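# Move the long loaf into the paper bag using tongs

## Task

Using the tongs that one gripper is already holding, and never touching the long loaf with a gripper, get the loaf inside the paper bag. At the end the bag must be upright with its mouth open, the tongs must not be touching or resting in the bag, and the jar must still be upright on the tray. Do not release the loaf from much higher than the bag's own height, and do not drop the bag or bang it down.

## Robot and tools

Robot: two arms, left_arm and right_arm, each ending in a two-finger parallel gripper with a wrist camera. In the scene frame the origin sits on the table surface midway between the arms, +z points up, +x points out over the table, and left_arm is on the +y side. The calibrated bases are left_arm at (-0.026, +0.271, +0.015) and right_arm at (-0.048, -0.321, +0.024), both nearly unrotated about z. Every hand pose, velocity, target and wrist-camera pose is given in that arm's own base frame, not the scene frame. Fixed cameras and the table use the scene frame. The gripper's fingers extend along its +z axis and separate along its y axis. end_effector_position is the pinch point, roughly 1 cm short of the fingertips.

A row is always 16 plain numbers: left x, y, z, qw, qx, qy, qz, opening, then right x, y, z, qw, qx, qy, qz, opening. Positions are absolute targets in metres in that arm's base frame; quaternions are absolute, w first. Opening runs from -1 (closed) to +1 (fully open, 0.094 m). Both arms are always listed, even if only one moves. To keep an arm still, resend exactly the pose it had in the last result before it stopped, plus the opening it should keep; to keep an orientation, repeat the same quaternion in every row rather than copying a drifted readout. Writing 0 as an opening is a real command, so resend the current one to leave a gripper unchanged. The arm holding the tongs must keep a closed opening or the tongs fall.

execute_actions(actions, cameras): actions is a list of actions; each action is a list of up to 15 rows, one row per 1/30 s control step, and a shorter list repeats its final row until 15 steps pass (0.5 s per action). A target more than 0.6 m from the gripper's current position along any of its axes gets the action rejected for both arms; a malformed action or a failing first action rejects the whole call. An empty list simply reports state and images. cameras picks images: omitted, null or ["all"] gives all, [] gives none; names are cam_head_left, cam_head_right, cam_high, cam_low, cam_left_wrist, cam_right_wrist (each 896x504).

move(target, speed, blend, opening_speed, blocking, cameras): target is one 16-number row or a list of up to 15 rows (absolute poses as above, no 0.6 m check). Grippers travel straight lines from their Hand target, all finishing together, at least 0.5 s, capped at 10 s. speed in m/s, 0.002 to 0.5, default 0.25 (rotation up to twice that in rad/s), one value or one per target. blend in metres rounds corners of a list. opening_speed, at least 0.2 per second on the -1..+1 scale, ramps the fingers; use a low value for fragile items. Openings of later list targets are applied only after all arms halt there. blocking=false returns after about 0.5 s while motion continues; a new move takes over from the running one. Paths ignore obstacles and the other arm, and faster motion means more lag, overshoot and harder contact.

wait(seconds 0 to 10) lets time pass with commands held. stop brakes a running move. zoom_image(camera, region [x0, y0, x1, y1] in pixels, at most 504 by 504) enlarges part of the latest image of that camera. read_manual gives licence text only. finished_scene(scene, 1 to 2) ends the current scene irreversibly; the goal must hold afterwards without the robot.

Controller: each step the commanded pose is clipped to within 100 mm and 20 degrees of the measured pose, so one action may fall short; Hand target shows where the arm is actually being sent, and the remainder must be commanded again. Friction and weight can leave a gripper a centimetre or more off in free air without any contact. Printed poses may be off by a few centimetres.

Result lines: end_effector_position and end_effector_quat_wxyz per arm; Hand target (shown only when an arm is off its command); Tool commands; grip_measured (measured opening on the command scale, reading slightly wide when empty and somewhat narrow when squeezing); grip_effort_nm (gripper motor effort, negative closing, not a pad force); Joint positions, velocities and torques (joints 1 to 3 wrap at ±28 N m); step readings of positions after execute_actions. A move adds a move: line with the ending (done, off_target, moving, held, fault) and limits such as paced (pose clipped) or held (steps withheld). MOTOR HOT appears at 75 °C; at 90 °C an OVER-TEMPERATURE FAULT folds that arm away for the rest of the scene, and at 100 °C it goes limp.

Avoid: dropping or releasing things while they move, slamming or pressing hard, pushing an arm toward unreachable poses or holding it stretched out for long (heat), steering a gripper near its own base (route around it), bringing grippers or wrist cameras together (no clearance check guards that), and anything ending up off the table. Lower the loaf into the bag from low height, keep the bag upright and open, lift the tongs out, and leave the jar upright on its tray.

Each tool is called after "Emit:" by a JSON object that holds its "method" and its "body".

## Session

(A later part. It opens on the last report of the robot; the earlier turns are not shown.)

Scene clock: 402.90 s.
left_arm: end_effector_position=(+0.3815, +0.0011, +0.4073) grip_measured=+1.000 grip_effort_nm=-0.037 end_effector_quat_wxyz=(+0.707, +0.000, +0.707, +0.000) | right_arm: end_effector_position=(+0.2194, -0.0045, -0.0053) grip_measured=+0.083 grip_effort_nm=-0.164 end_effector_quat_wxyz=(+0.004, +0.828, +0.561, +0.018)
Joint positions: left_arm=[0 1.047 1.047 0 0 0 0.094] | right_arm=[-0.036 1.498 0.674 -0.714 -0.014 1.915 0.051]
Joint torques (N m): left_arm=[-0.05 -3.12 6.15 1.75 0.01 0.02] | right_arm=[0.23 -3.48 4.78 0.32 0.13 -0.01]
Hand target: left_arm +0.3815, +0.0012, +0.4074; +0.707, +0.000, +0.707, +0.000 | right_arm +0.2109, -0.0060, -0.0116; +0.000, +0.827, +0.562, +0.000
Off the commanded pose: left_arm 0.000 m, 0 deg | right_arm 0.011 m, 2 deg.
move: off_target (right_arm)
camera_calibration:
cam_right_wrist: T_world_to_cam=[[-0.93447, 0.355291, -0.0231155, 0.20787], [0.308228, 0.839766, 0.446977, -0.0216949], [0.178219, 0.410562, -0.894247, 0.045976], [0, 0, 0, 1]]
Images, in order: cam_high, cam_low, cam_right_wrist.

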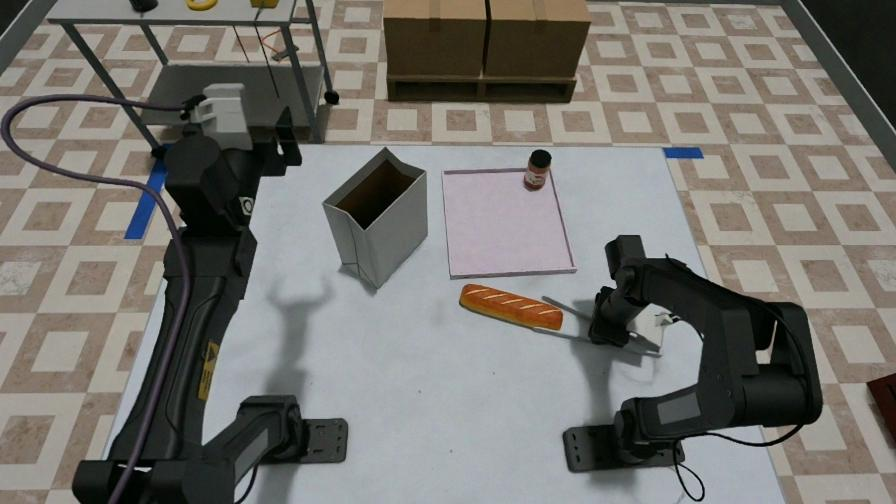

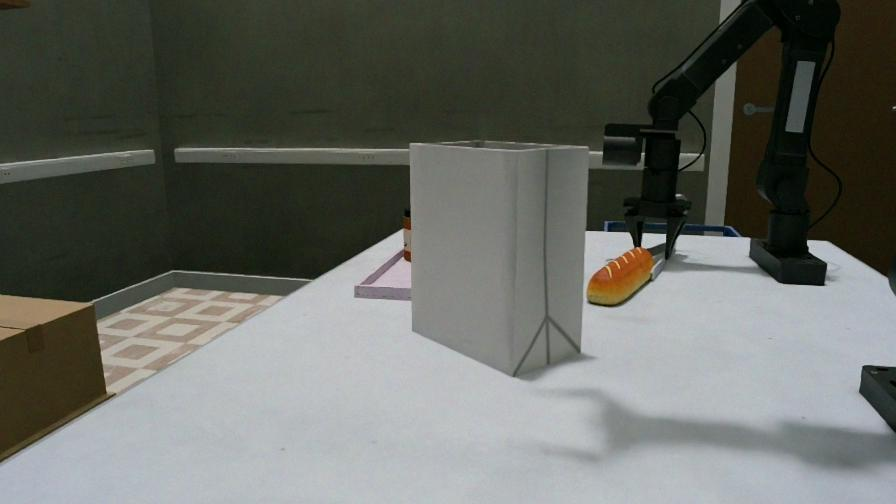

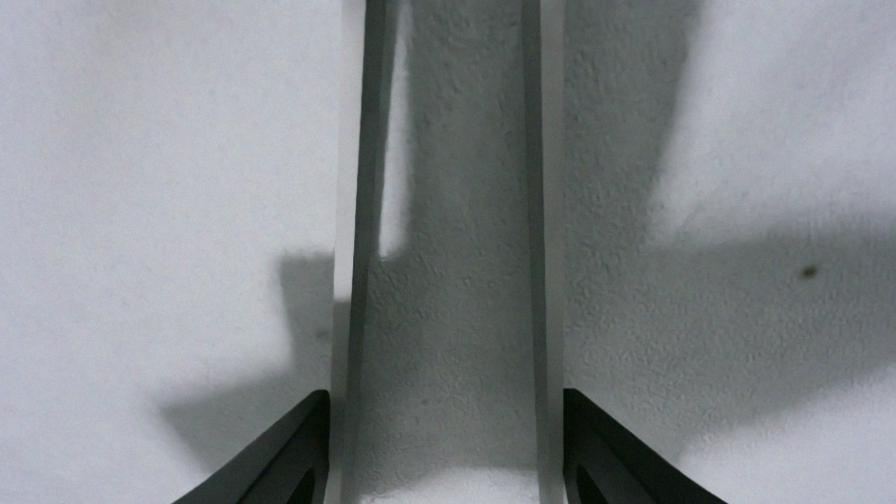

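Emit:
{"method": "move", "body": {"target": [[0.3815,0.0011,0.4073,0.707,0,0.707,0,1.0,0.211,-0.006,-0.006,0,0.8271,0.5621,0,0.0],[0.3815,0.0011,0.4073,0.707,0,0.707,0,1.0,0.224,0.0265,0.0,0,0.8271,0.5621,0,0.0]], "speed": 0.04, "opening_speed": 0.25, "cameras": ["cam_right_wrist","cam_low","cam_high"]}}

Scene clock: 414.47 s.
left_arm: end_effector_position=(+0.3815, +0.0011, +0.4073) grip_measured=+1.000 grip_effort_nm=-0.042 end_effector_quat_wxyz=(+0.707, +0.000, +0.707, +0.000) | right_arm: end_effector_position=(+0.2242, +0.0263, -0.0013) grip_measured=+0.003 grip_effort_nm=-0.159 end_effector_quat_wxyz=(+0.001, +0.828, +0.561, +0.011)
Joint positions: left_arm=[0 1.047 1.047 0 0 0 0.094] | right_arm=[0.106 1.524 0.718 -0.743 -0.008 2.056 0.047]
Joint torques (N m): left_arm=[-0.09 -3.36 6.04 1.75 0 0.05] | right_arm=[0.69 -3.85 8.24 0.08 0.08 0.05]
Off the commanded pose: left_arm 0.000 m, 0 deg | right_arm 0.001 m, 1 deg.
move: done
camera_calibration:
cam_right_wrist: T_world_to_cam=[[-0.935213, 0.353915, -0.011043, 0.201677], [0.313081, 0.841074, 0.441107, -0.0519178], [0.165402, 0.409072, -0.897386, 0.038936], [0, 0, 0, 1]]
Images, in order: cam_high, cam_low, cam_right_wrist.

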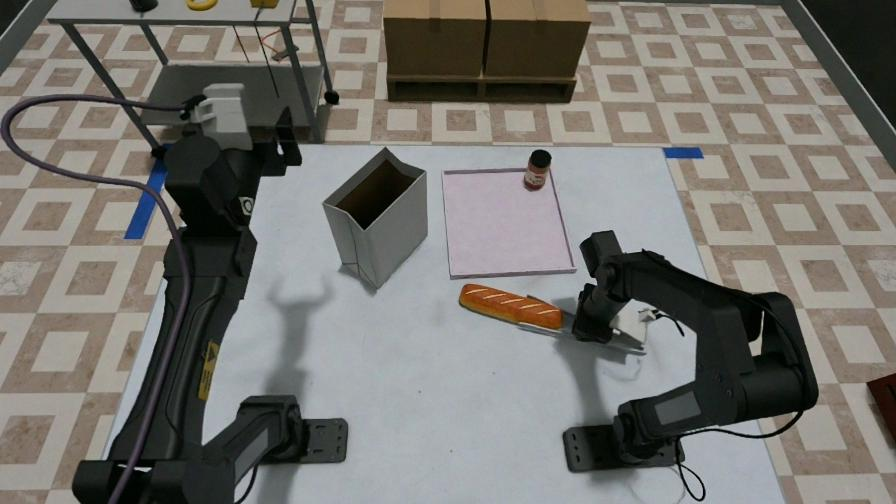

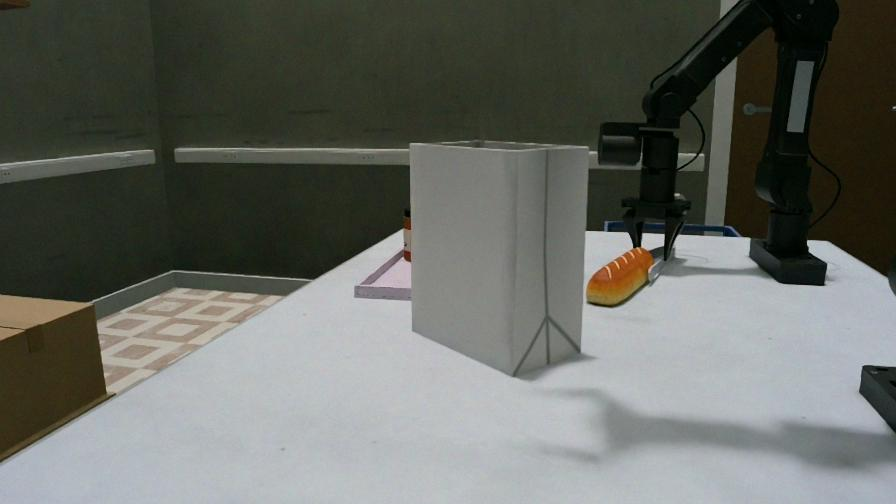

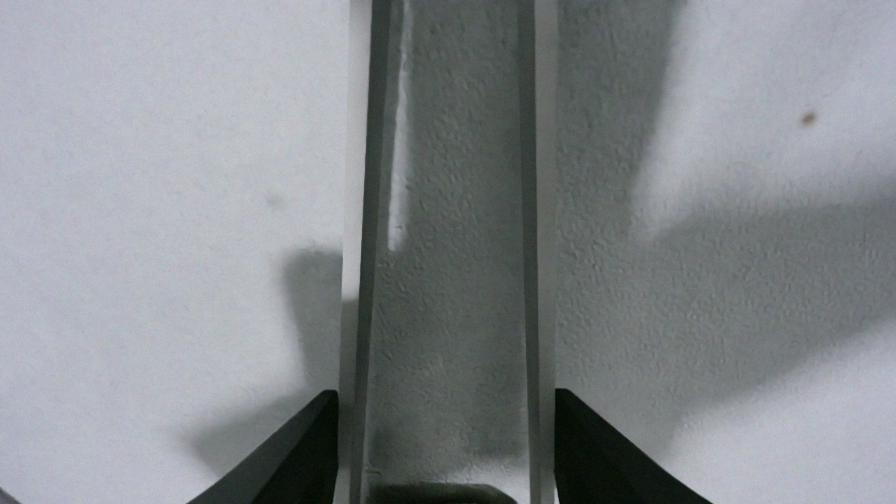

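Emit:
{"method": "move", "body": {"target": [[0.3815,0.0011,0.4073,0.707,0,0.707,0,1.0,0.223,0.0265,0.0,0,0.8271,0.5621,0,0.15],[0.3815,0.0011,0.4073,0.707,0,0.707,0,1.0,0.222,0.0265,-0.018,0,0.8271,0.5621,0,0.15],[0.3815,0.0011,0.4073,0.707,0,0.707,0,1.0,0.222,0.0265,-0.018,0,0.8271,0.5621,0,-0.1]], "speed": 0.03, "opening_speed": 0.25, "cameras": ["cam_right_wrist","cam_low","cam_high"]}}

Scene clock: 433.50 s.
left_arm: end_effector_position=(+0.3815, +0.0011, +0.4073) grip_measured=+1.000 grip_effort_nm=-0.042 end_effector_quat_wxyz=(+0.707, +0.000, +0.707, +0.000) | right_arm: end_effector_position=(+0.2267, +0.0266, -0.0106) grip_measured=-0.096 grip_effort_nm=-0.227 end_effector_quat_wxyz=(+0.001, +0.828, +0.561, +0.011)
Joint positions: left_arm=[0 1.047 1.047 0 0 0 0.094] | right_arm=[0.106 1.56 0.708 -0.699 -0.008 2.057 0.042]
Joint torques (N m): left_arm=[-0.09 -3.28 6.24 1.77 0.04 -0.02] | right_arm=[0.77 -3.79 4.62 0.44 0.08 0.04]
Hand target: left_arm +0.3815, +0.0012, +0.4074; +0.707, +0.000, +0.707, +0.000 | right_arm +0.2218, +0.0265, -0.0176; +0.000, +0.827, +0.562, +0.000
Off the commanded pose: left_arm 0.000 m, 0 deg | right_arm 0.009 m, 1 deg.
move: done
camera_calibration:
cam_right_wrist: T_world_to_cam=[[-0.934691, 0.355339, -0.00931585, 0.203735], [0.315206, 0.84067, 0.440362, -0.0493091], [0.164309, 0.408666, -0.897772, 0.0302761], [0, 0, 0, 1]]
Images, in order: cam_high, cam_low, cam_right_wrist.

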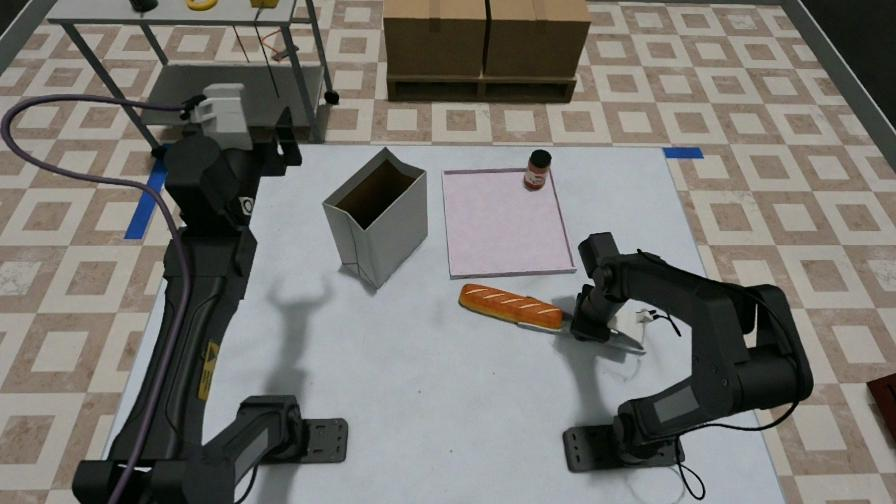

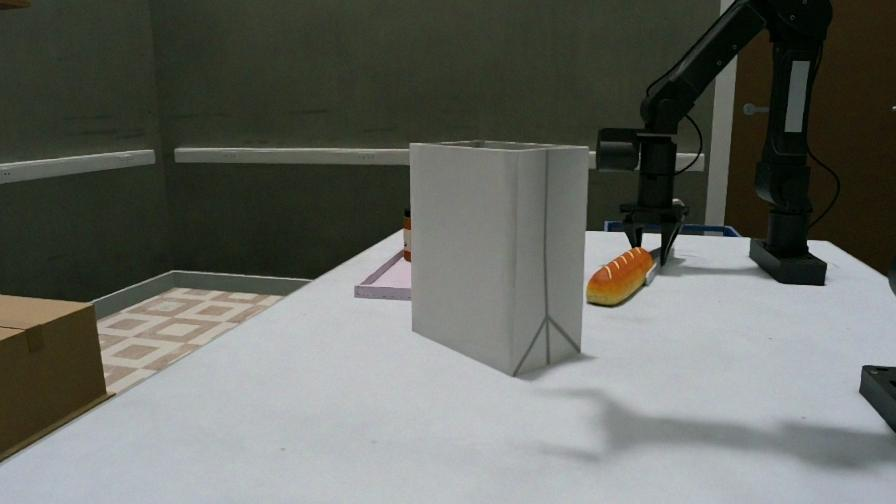

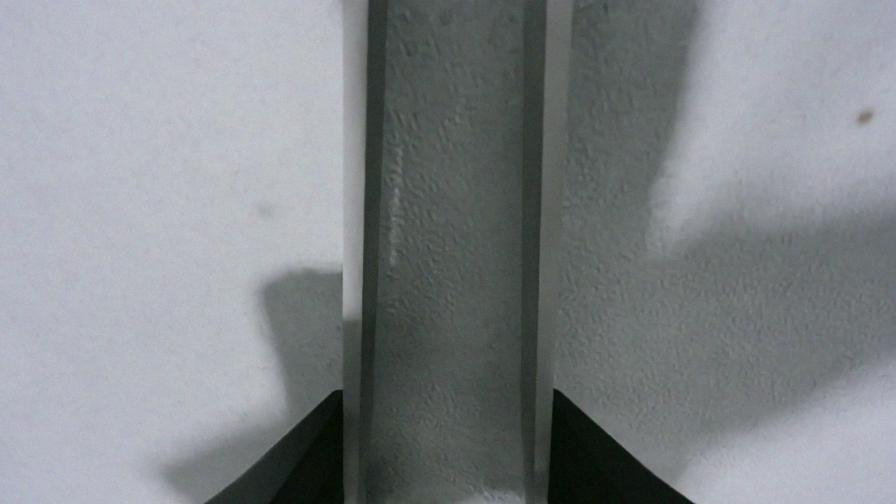

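Emit:
{"method": "move", "body": {"target": [[0.3815,0.0011,0.4073,0.707,0,0.707,0,1.0,0.222,0.0265,-0.012,0,0.8271,0.5621,0,-0.35]], "speed": 0.03, "opening_speed": 0.2, "cameras": ["cam_right_wrist","cam_low","cam_high"]}}

Scene clock: 440.57 s.
left_arm: end_effector_position=(+0.3815, +0.0011, +0.4073) grip_measured=+1.000 grip_effort_nm=-0.037 end_effector_quat_wxyz=(+0.707, +0.000, +0.707, +0.000) | right_arm: end_effector_position=(+0.2267, +0.0267, -0.0106) grip_measured=-0.341 grip_effort_nm=-0.466 end_effector_quat_wxyz=(+0.001, +0.828, +0.561, +0.011)
Joint positions: left_arm=[0 1.047 1.047 0 0 0 0.094] | right_arm=[0.106 1.56 0.708 -0.699 -0.009 2.057 0.031]
Joint velocities: left_arm=[within noise] | right_arm=[0.007 -0.012 -0.046 0.037 -0.066 0.007 -0.001]
Joint torques (N m): left_arm=[0.09 -3.07 6.57 1.74 0.01 0.02] | right_arm=[0.77 -5.14 5.75 0.19 0.08 0.04]
Hand target: left_arm +0.3815, +0.0012, +0.4074; +0.707, +0.000, +0.707, +0.000 | right_arm +0.2220, +0.0265, -0.0120; +0.000, +0.827, +0.562, +0.000
Off the commanded pose: left_arm 0.000 m, 0 deg | right_arm 0.005 m, 1 deg.
move: done
camera_calibration:
cam_right_wrist: T_world_to_cam=[[-0.934694, 0.355336, -0.00914339, 0.203707], [0.315218, 0.840505, 0.440668, -0.0493588], [0.16427, 0.409008, -0.897624, 0.0302515], [0, 0, 0, 1]]
Images, in order: cam_high, cam_low, cam_right_wrist.

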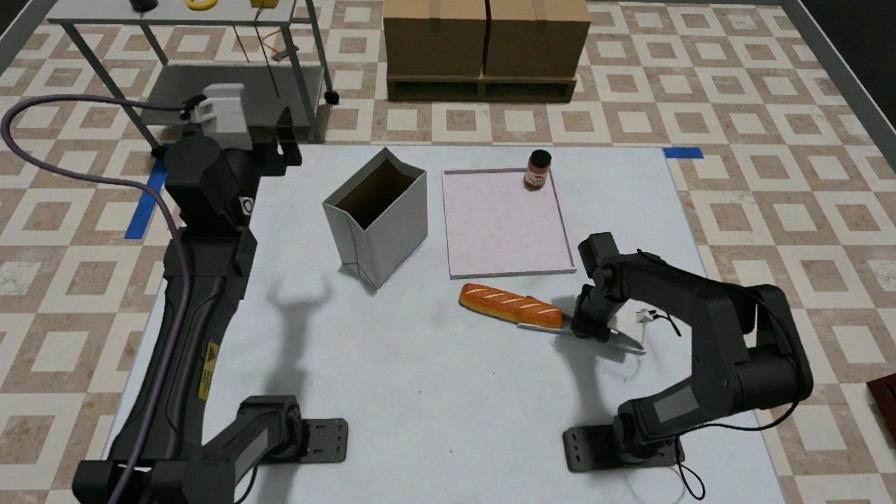

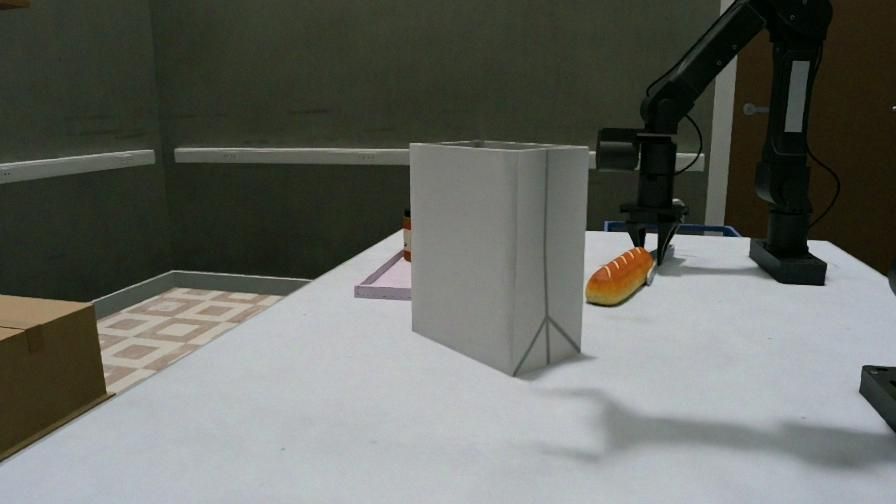

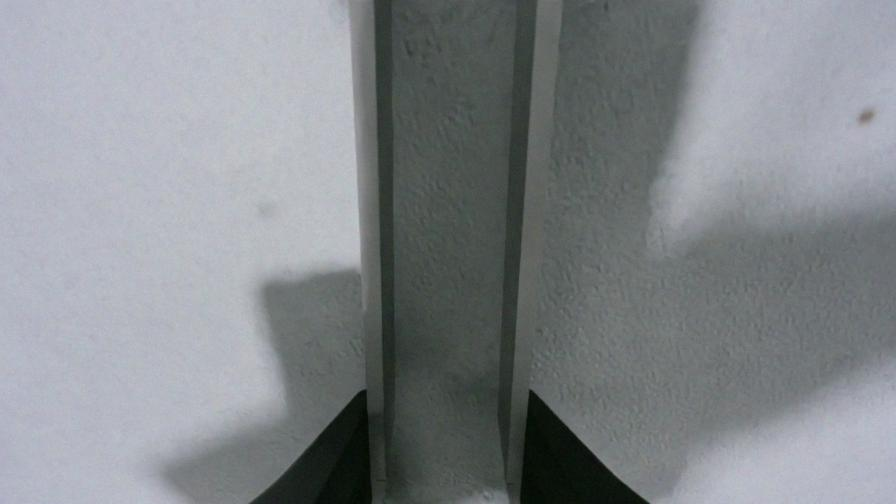

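Emit:
{"method": "zoom_image", "body": {"camera": "cam_high", "region": [440, 260, 660, 370]}}

Emit:
{"method": "zoom_image", "body": {"camera": "cam_low", "region": [560, 180, 720, 320]}}

Scaled by 2.291.

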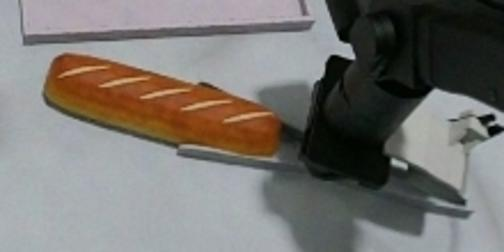

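Scaled by 3.150.

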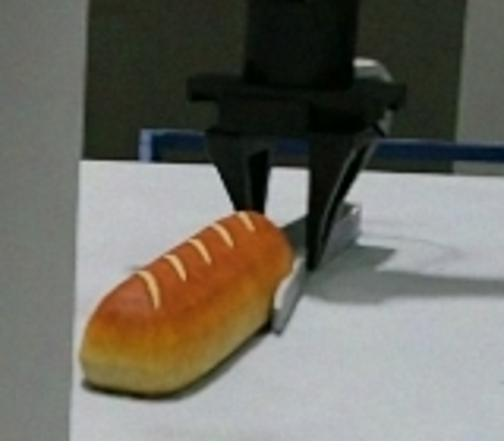

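Emit:
{"method": "move", "body": {"target": [[0.3815,0.0011,0.4073,0.707,0,0.707,0,1.0,0.222,0.0265,-0.012,0,0.8271,0.5621,0,-0.5]], "speed": 0.03, "opening_speed": 0.2, "cameras": ["cam_right_wrist","cam_high"]}}

Emit:
{"method": "zoom_image", "body": {"camera": "cam_high", "region": [440, 260, 660, 370]}}

Scene clock: 452.13 s.
left_arm: end_effector_position=(+0.3815, +0.0011, +0.4073) grip_measured=+1.000 grip_effort_nm=-0.042 end_effector_quat_wxyz=(+0.707, +0.000, +0.707, +0.000) | right_arm: end_effector_position=(+0.2267, +0.0267, -0.0106) grip_measured=-0.498 grip_effort_nm=-0.501 end_effector_quat_wxyz=(+0.001, +0.828, +0.560, +0.011)
Joint positions: left_arm=[0 1.047 1.047 0 0 0 0.094] | right_arm=[0.106 1.56 0.708 -0.699 -0.009 2.059 0.024]
Joint torques (N m): left_arm=[0.09 -2.91 6.31 1.78 0 -0.01] | right_arm=[0.79 -5.12 5.78 0.19 0.09 0.02]
Hand target: left_arm +0.3815, +0.0012, +0.4074; +0.707, +0.000, +0.707, +0.000 | right_arm +0.2221, +0.0265, -0.0120; +0.000, +0.827, +0.562, +0.000
Off the commanded pose: left_arm 0.000 m, 0 deg | right_arm 0.005 m, 1 deg.
move: done
camera_calibration:
cam_right_wrist: T_world_to_cam=[[-0.934151, 0.356761, -0.00911814, 0.203546], [0.316507, 0.840011, 0.440687, -0.0496377], [0.164879, 0.408782, -0.897615, 0.0301195], [0, 0, 0, 1]]
Images, in order: cam_high, cam_right_wrist.

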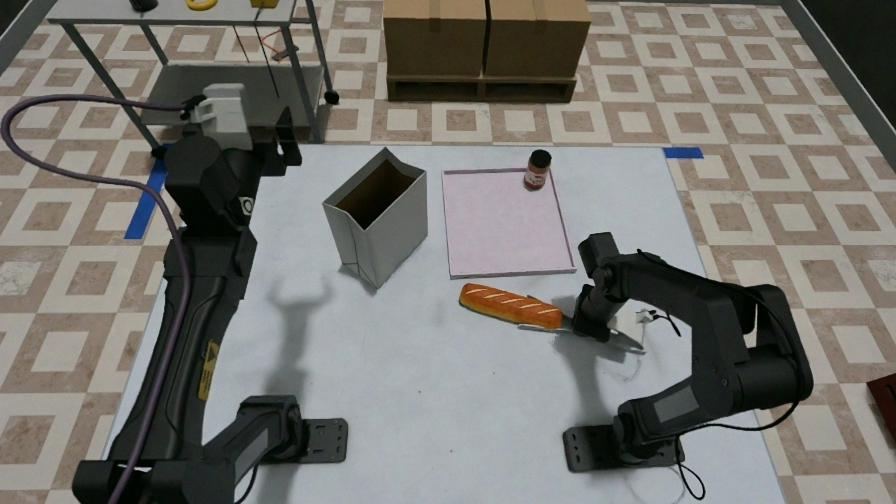

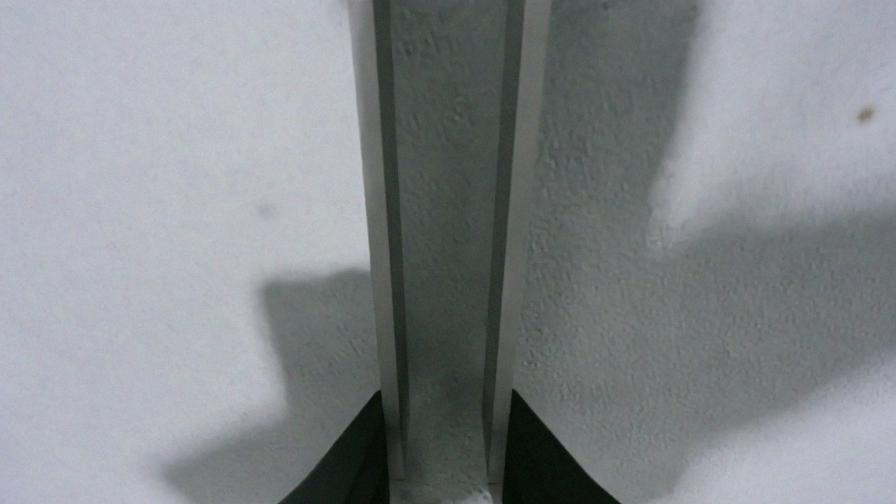

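Scaled by 2.291.

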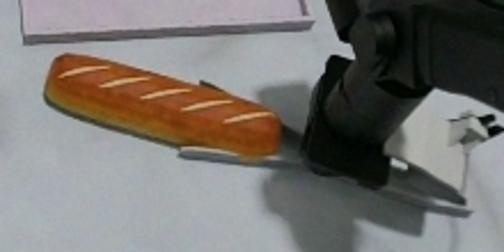

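Emit:
{"method": "move", "body": {"target": [[0.3815,0.0011,0.4073,0.707,0,0.707,0,1.0,0.222,0.0265,-0.012,0,0.8271,0.5621,0,-0.6],[0.3815,0.0011,0.4073,0.707,0,0.707,0,1.0,0.228,0.0265,0.025,0,0.8271,0.5621,0,-0.6]], "speed": 0.04, "opening_speed": 0.2, "cameras": ["cam_right_wrist","cam_high","cam_low"]}}

Emit:
{"method": "zoom_image", "body": {"camera": "cam_low", "region": [560, 180, 720, 320]}}

Scene clock: 472.30 s.
left_arm: end_effector_position=(+0.3815, +0.0011, +0.4073) grip_measured=+1.000 grip_effort_nm=-0.042 end_effector_quat_wxyz=(+0.707, +0.000, +0.707, +0.000) | right_arm: end_effector_position=(+0.2207, +0.0259, +0.0137) grip_measured=-0.599 grip_effort_nm=-0.789 end_effector_quat_wxyz=(-0.011, +0.828, +0.560, -0.013)
Joint positions: left_arm=[0 1.047 1.047 0 0 0 0.094] | right_arm=[0.106 1.529 0.791 -0.866 -0.008 2.059 0.019]
Joint velocities: left_arm=[within noise] | right_arm=[0.012 -0.012 0.007 0.051 0.007 -0.022 -0.004]
Joint torques (N m): left_arm=[-0.03 -3.19 6.12 1.76 0.03 0.01] | right_arm=[0.5 -7.94 8.64 0.05 0.08 0]
Hand target: left_arm +0.3815, +0.0012, +0.4074; +0.707, +0.000, +0.707, +0.000 | right_arm +0.2278, +0.0265, +0.0247; +0.000, +0.827, +0.562, +0.000
Off the commanded pose: left_arm 0.000 m, 0 deg | right_arm 0.013 m, 2 deg.
move: off_target (right_arm)
camera_calibration:
cam_right_wrist: T_world_to_cam=[[-0.933276, 0.357203, 0.0374394, 0.197555], [0.339277, 0.842606, 0.418218, -0.0625736], [0.117842, 0.403016, -0.907575, 0.0639369], [0, 0, 0, 1]]
Images, in order: cam_high, cam_low, cam_right_wrist.

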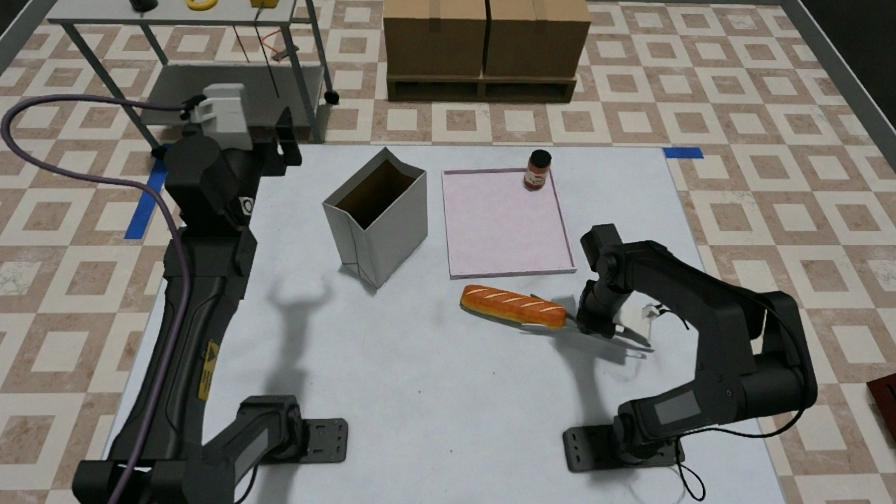

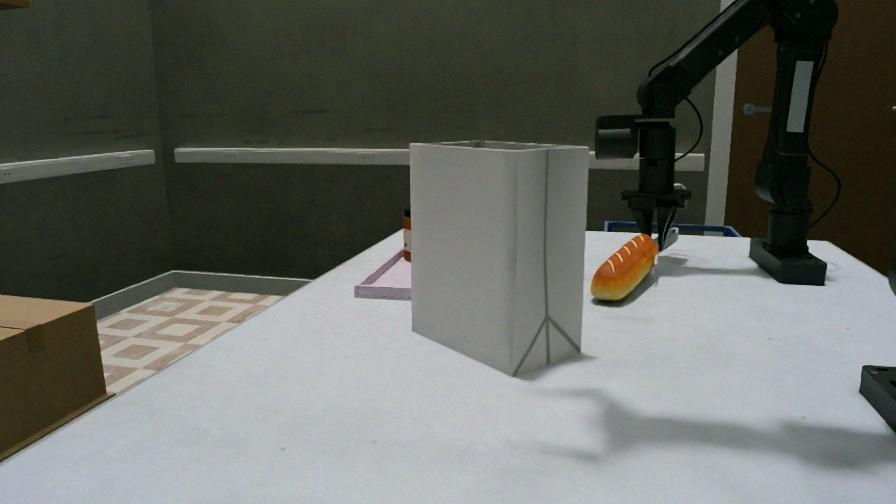

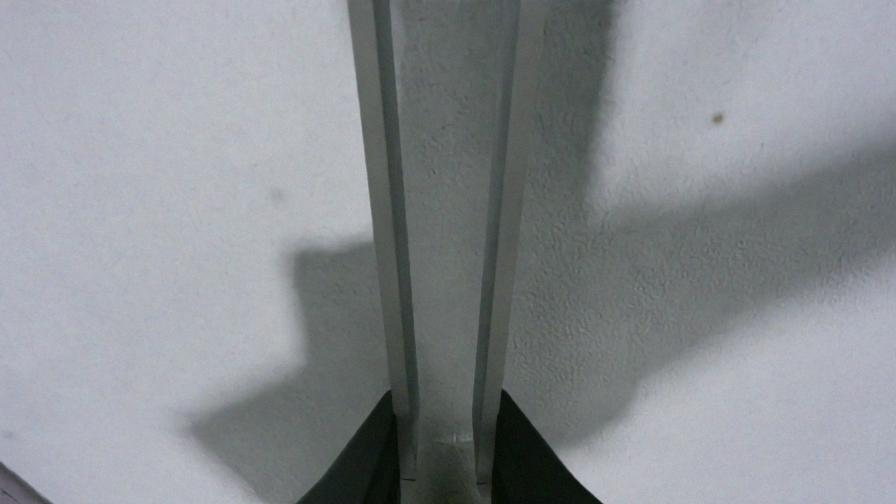

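Scaled by 3.150.

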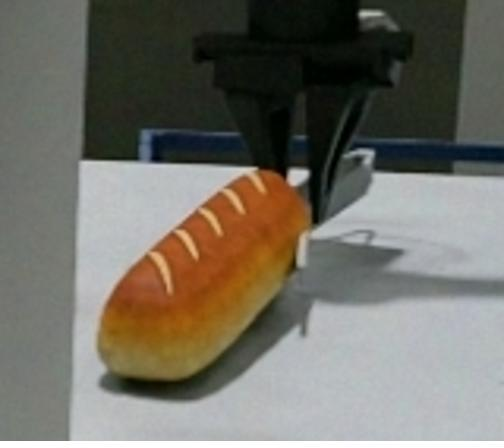

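Emit:
{"method": "move", "body": {"target": [[0.3815,0.0011,0.4073,0.707,0,0.707,0,1.0,0.25,0.02,0.04,0.0346,0.6082,0.7926,-0.0265,-0.6]], "speed": 0.08, "cameras": ["cam_right_wrist","cam_high","cam_low"]}}

Emit:
{"method": "zoom_image", "body": {"camera": "cam_high", "region": [440, 260, 660, 370]}}

Scene clock: 484.00 s.
left_arm: end_effector_position=(+0.3815, +0.0011, +0.4073) grip_measured=+1.000 grip_effort_nm=-0.037 end_effector_quat_wxyz=(+0.707, +0.000, +0.707, +0.000) | right_arm: end_effector_position=(+0.2464, +0.0196, +0.0375) grip_measured=-0.598 grip_effort_nm=-0.784 end_effector_quat_wxyz=(+0.034, +0.614, +0.788, -0.019)
Joint positions: left_arm=[0 1.047 1.047 0 0 0 0.094] | right_arm=[0.129 1.529 0.894 -0.915 0.075 1.452 0.019]
Joint torques (N m): left_arm=[0.13 -3.28 6.22 1.7 0 0] | right_arm=[0.75 -4.11 9.31 0.14 0.17 -0.09]
Hand target: left_arm +0.3815, +0.0012, +0.4074; +0.707, +0.000, +0.707, +0.000 | right_arm +0.2500, +0.0200, +0.0399; +0.035, +0.608, +0.793, -0.026
Off the commanded pose: left_arm 0.000 m, 0 deg | right_arm 0.004 m, 1 deg.
move: done
camera_calibration:
cam_right_wrist: T_world_to_cam=[[-0.965271, -0.261173, -0.00637631, 0.244524], [-0.246366, 0.90188, 0.354847, 0.0695669], [-0.0869258, 0.344094, -0.934903, 0.137708], [0, 0, 0, 1]]
Images, in order: cam_high, cam_low, cam_right_wrist.

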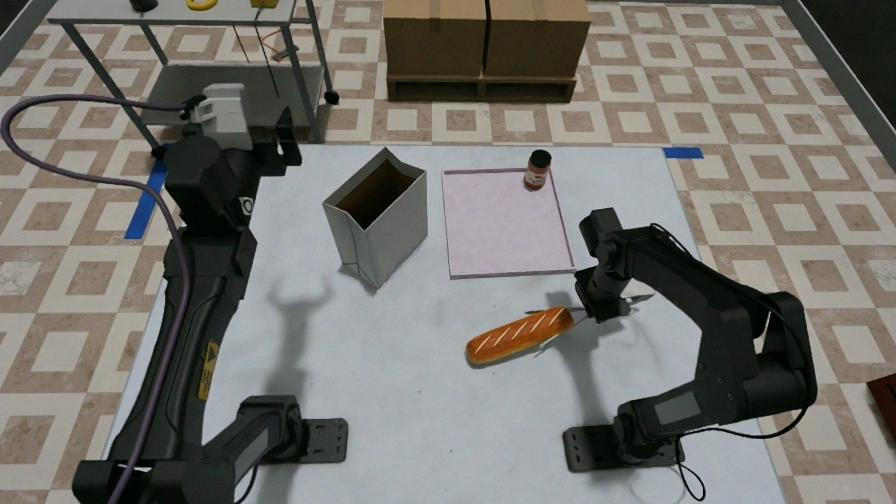

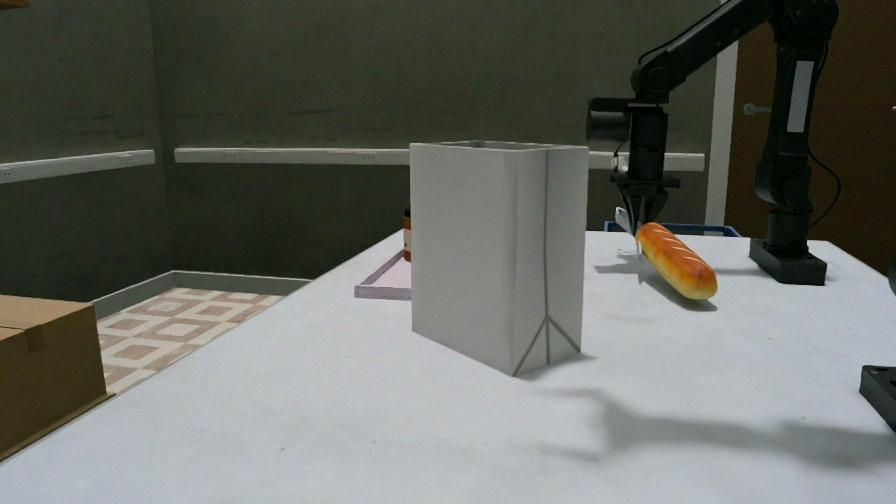

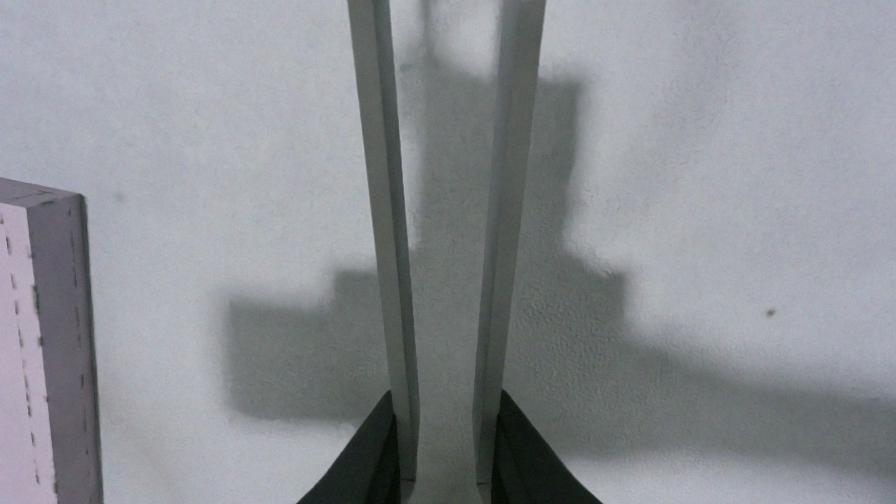

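Scaled by 2.291.

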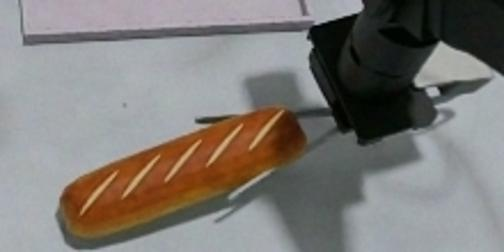

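Emit:
{"method": "move", "body": {"target": [[0.3815,0.0011,0.4073,0.707,0,0.707,0,1.0,0.29,0.045,0.10,0.157,0.53,0.83,-0.09,-0.6],[0.3815,0.0011,0.4073,0.707,0,0.707,0,1.0,0.32,0.065,0.155,0.2667,0.4403,0.8459,-0.1388,-0.6]], "speed": 0.06, "blend": 0.02, "cameras": ["cam_right_wrist","cam_high","cam_low"]}}

Emit:
{"method": "zoom_image", "body": {"camera": "cam_high", "region": [440, 220, 660, 370]}}

Scene clock: 498.77 s.
left_arm: end_effector_position=(+0.3815, +0.0011, +0.4073) grip_measured=+1.000 grip_effort_nm=-0.037 end_effector_quat_wxyz=(+0.707, +0.000, +0.707, +0.000) | right_arm: end_effector_position=(+0.3150, +0.0654, +0.1489) grip_measured=-0.598 grip_effort_nm=-0.779 end_effector_quat_wxyz=(+0.255, +0.448, +0.847, -0.127)
Joint positions: left_arm=[0 1.047 1.047 0 0 0 0.094] | right_arm=[0.506 1.643 1.349 -1.202 0.573 1.458 0.019]
Joint torques (N m): left_arm=[0.13 -3.22 6.12 1.72 0.04 0.01] | right_arm=[0.7 -5.94 10 0.27 0.74 -0.1]
Hand target: left_arm +0.3815, +0.0012, +0.4074; +0.707, +0.000, +0.707, +0.000 | right_arm +0.3199, +0.0651, +0.1550; +0.267, +0.440, +0.846, -0.138
Off the commanded pose: left_arm 0.000 m, 0 deg | right_arm 0.008 m, 2 deg.
move: done
camera_calibration:
cam_right_wrist: T_world_to_cam=[[-0.817766, -0.575551, -0.0000323732, 0.296634], [-0.570141, 0.810085, -0.136753, 0.186784], [0.0787348, -0.111814, -0.990605, 0.217975], [0, 0, 0, 1]]
Images, in order: cam_high, cam_low, cam_right_wrist.

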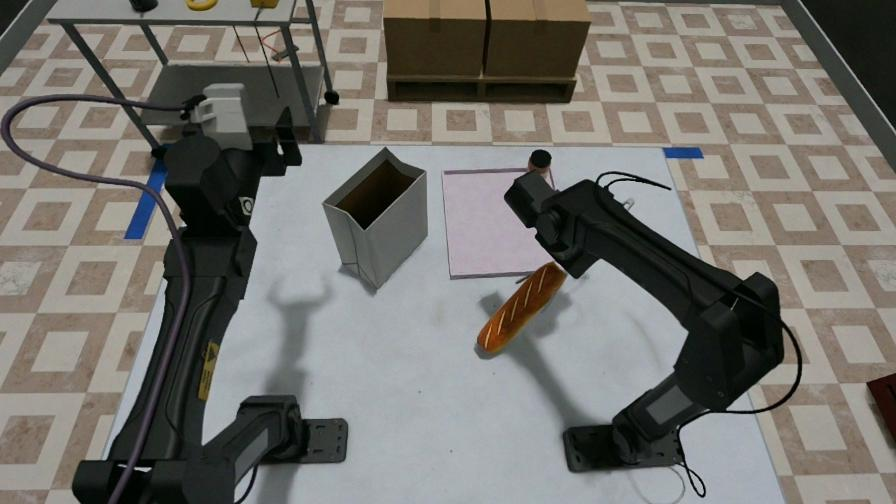

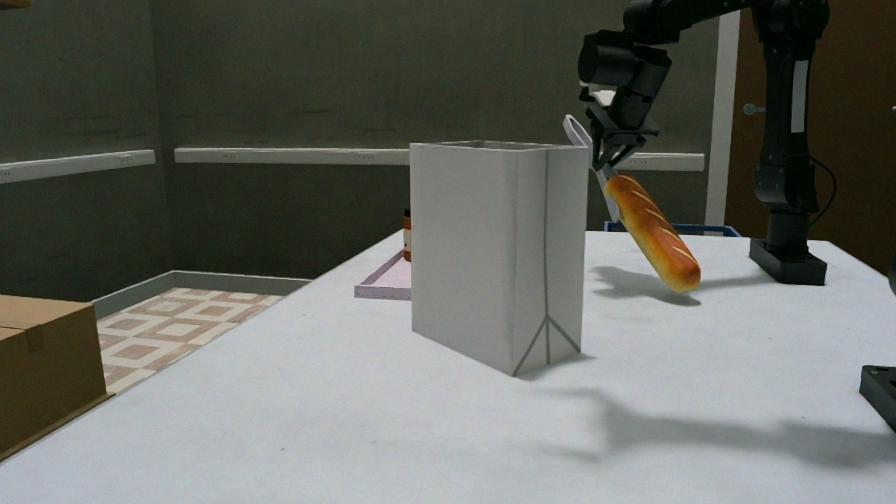

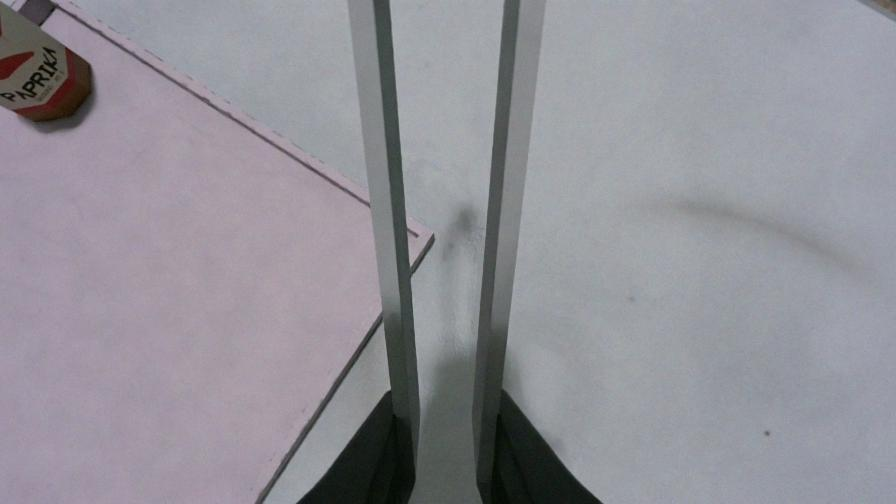

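Scaled by 2.291.

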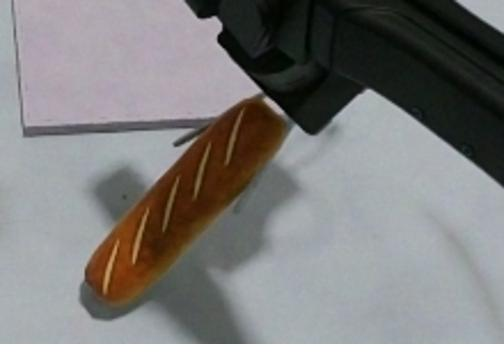

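Emit:
{"method": "zoom_image", "body": {"camera": "cam_low", "region": [540, 80, 740, 320]}}

Scaled by 2.100.

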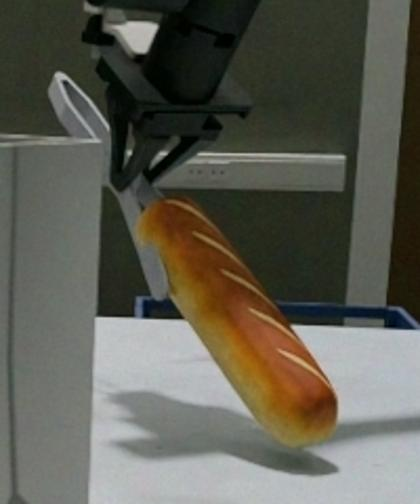

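Emit:
{"method": "move", "body": {"target": [[0.3815,0.0011,0.4073,0.707,0,0.707,0,1.0,0.34,0.09,0.24,0.4119,0.3394,0.8331,-0.1678,-0.6]], "speed": 0.06, "cameras": ["cam_right_wrist","cam_high","cam_low"]}}

Emit:
{"method": "zoom_image", "body": {"camera": "cam_low", "region": [540, 40, 740, 320]}}

Scene clock: 520.10 s.
left_arm: end_effector_position=(+0.3815, +0.0011, +0.4073) grip_measured=+1.000 grip_effort_nm=-0.032 end_effector_quat_wxyz=(+0.707, +0.000, +0.707, +0.000) | right_arm: end_effector_position=(+0.3357, +0.0901, +0.2298) grip_measured=-0.598 grip_effort_nm=-0.789 end_effector_quat_wxyz=(+0.394, +0.345, +0.838, -0.156)
Joint positions: left_arm=[0 1.047 1.047 0 0 0 0.094] | right_arm=[0.659 1.643 1.528 -1.286 0.862 1.363 0.019]
Joint torques (N m): left_arm=[0.2 -3.06 6.01 1.71 0.02 0.01] | right_arm=[0.7 -6.41 10.09 0.41 0.96 -0.06]
Hand target: left_arm +0.3815, +0.0012, +0.4074; +0.707, +0.000, +0.707, +0.000 | right_arm +0.3397, +0.0900, +0.2399; +0.411, +0.338, +0.830, -0.166
Off the commanded pose: left_arm 0.000 m, 0 deg | right_arm 0.011 m, 3 deg.
move: off_target (right_arm)
camera_calibration:
cam_right_wrist: T_world_to_cam=[[-0.695683, -0.718326, 0.00578015, 0.29832], [-0.653247, 0.629267, -0.421061, 0.299177], [0.298822, -0.296701, -0.907014, 0.222796], [0, 0, 0, 1]]
Images, in order: cam_high, cam_low, cam_right_wrist.

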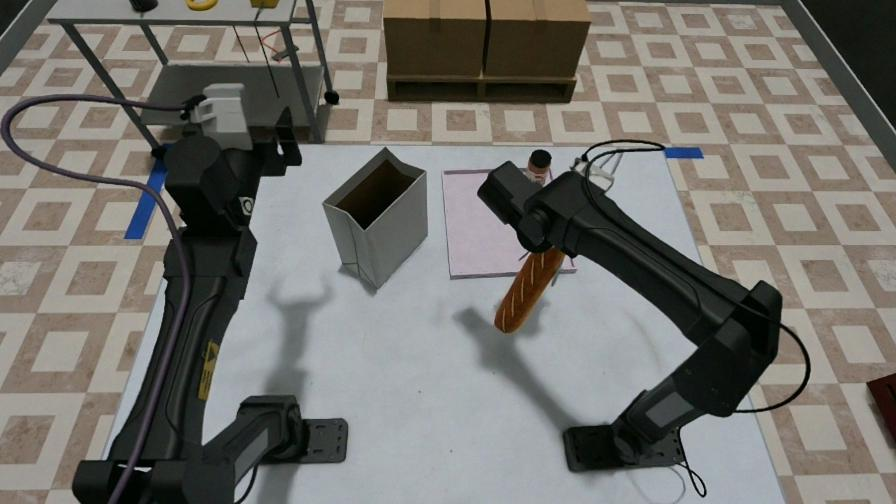

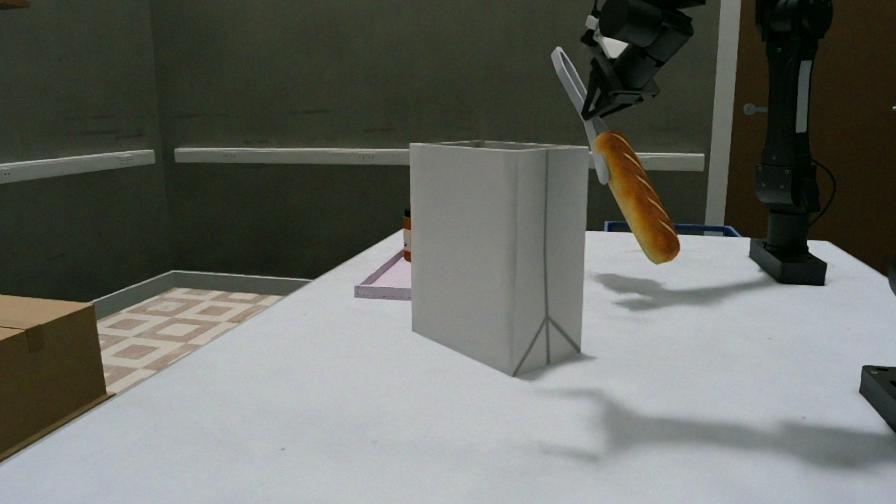

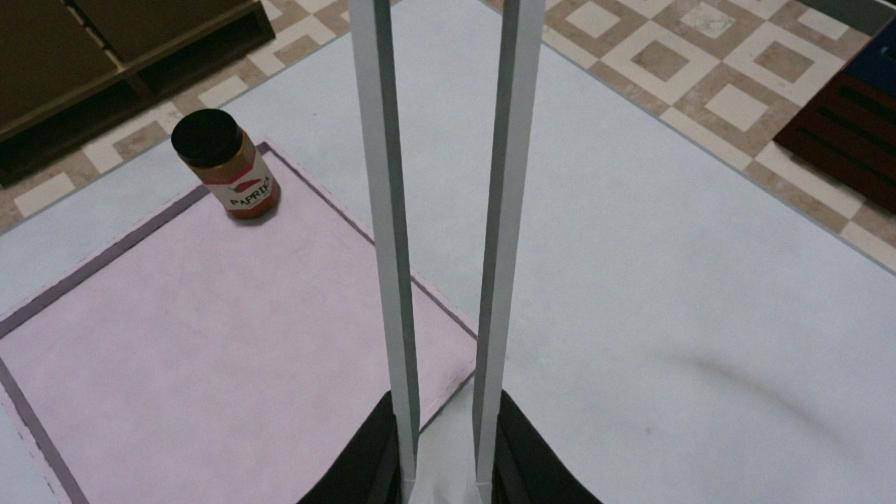

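Scaled by 1.800.

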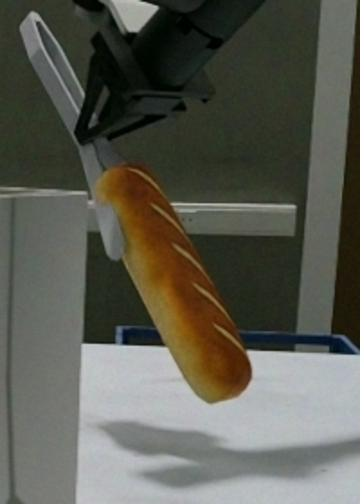

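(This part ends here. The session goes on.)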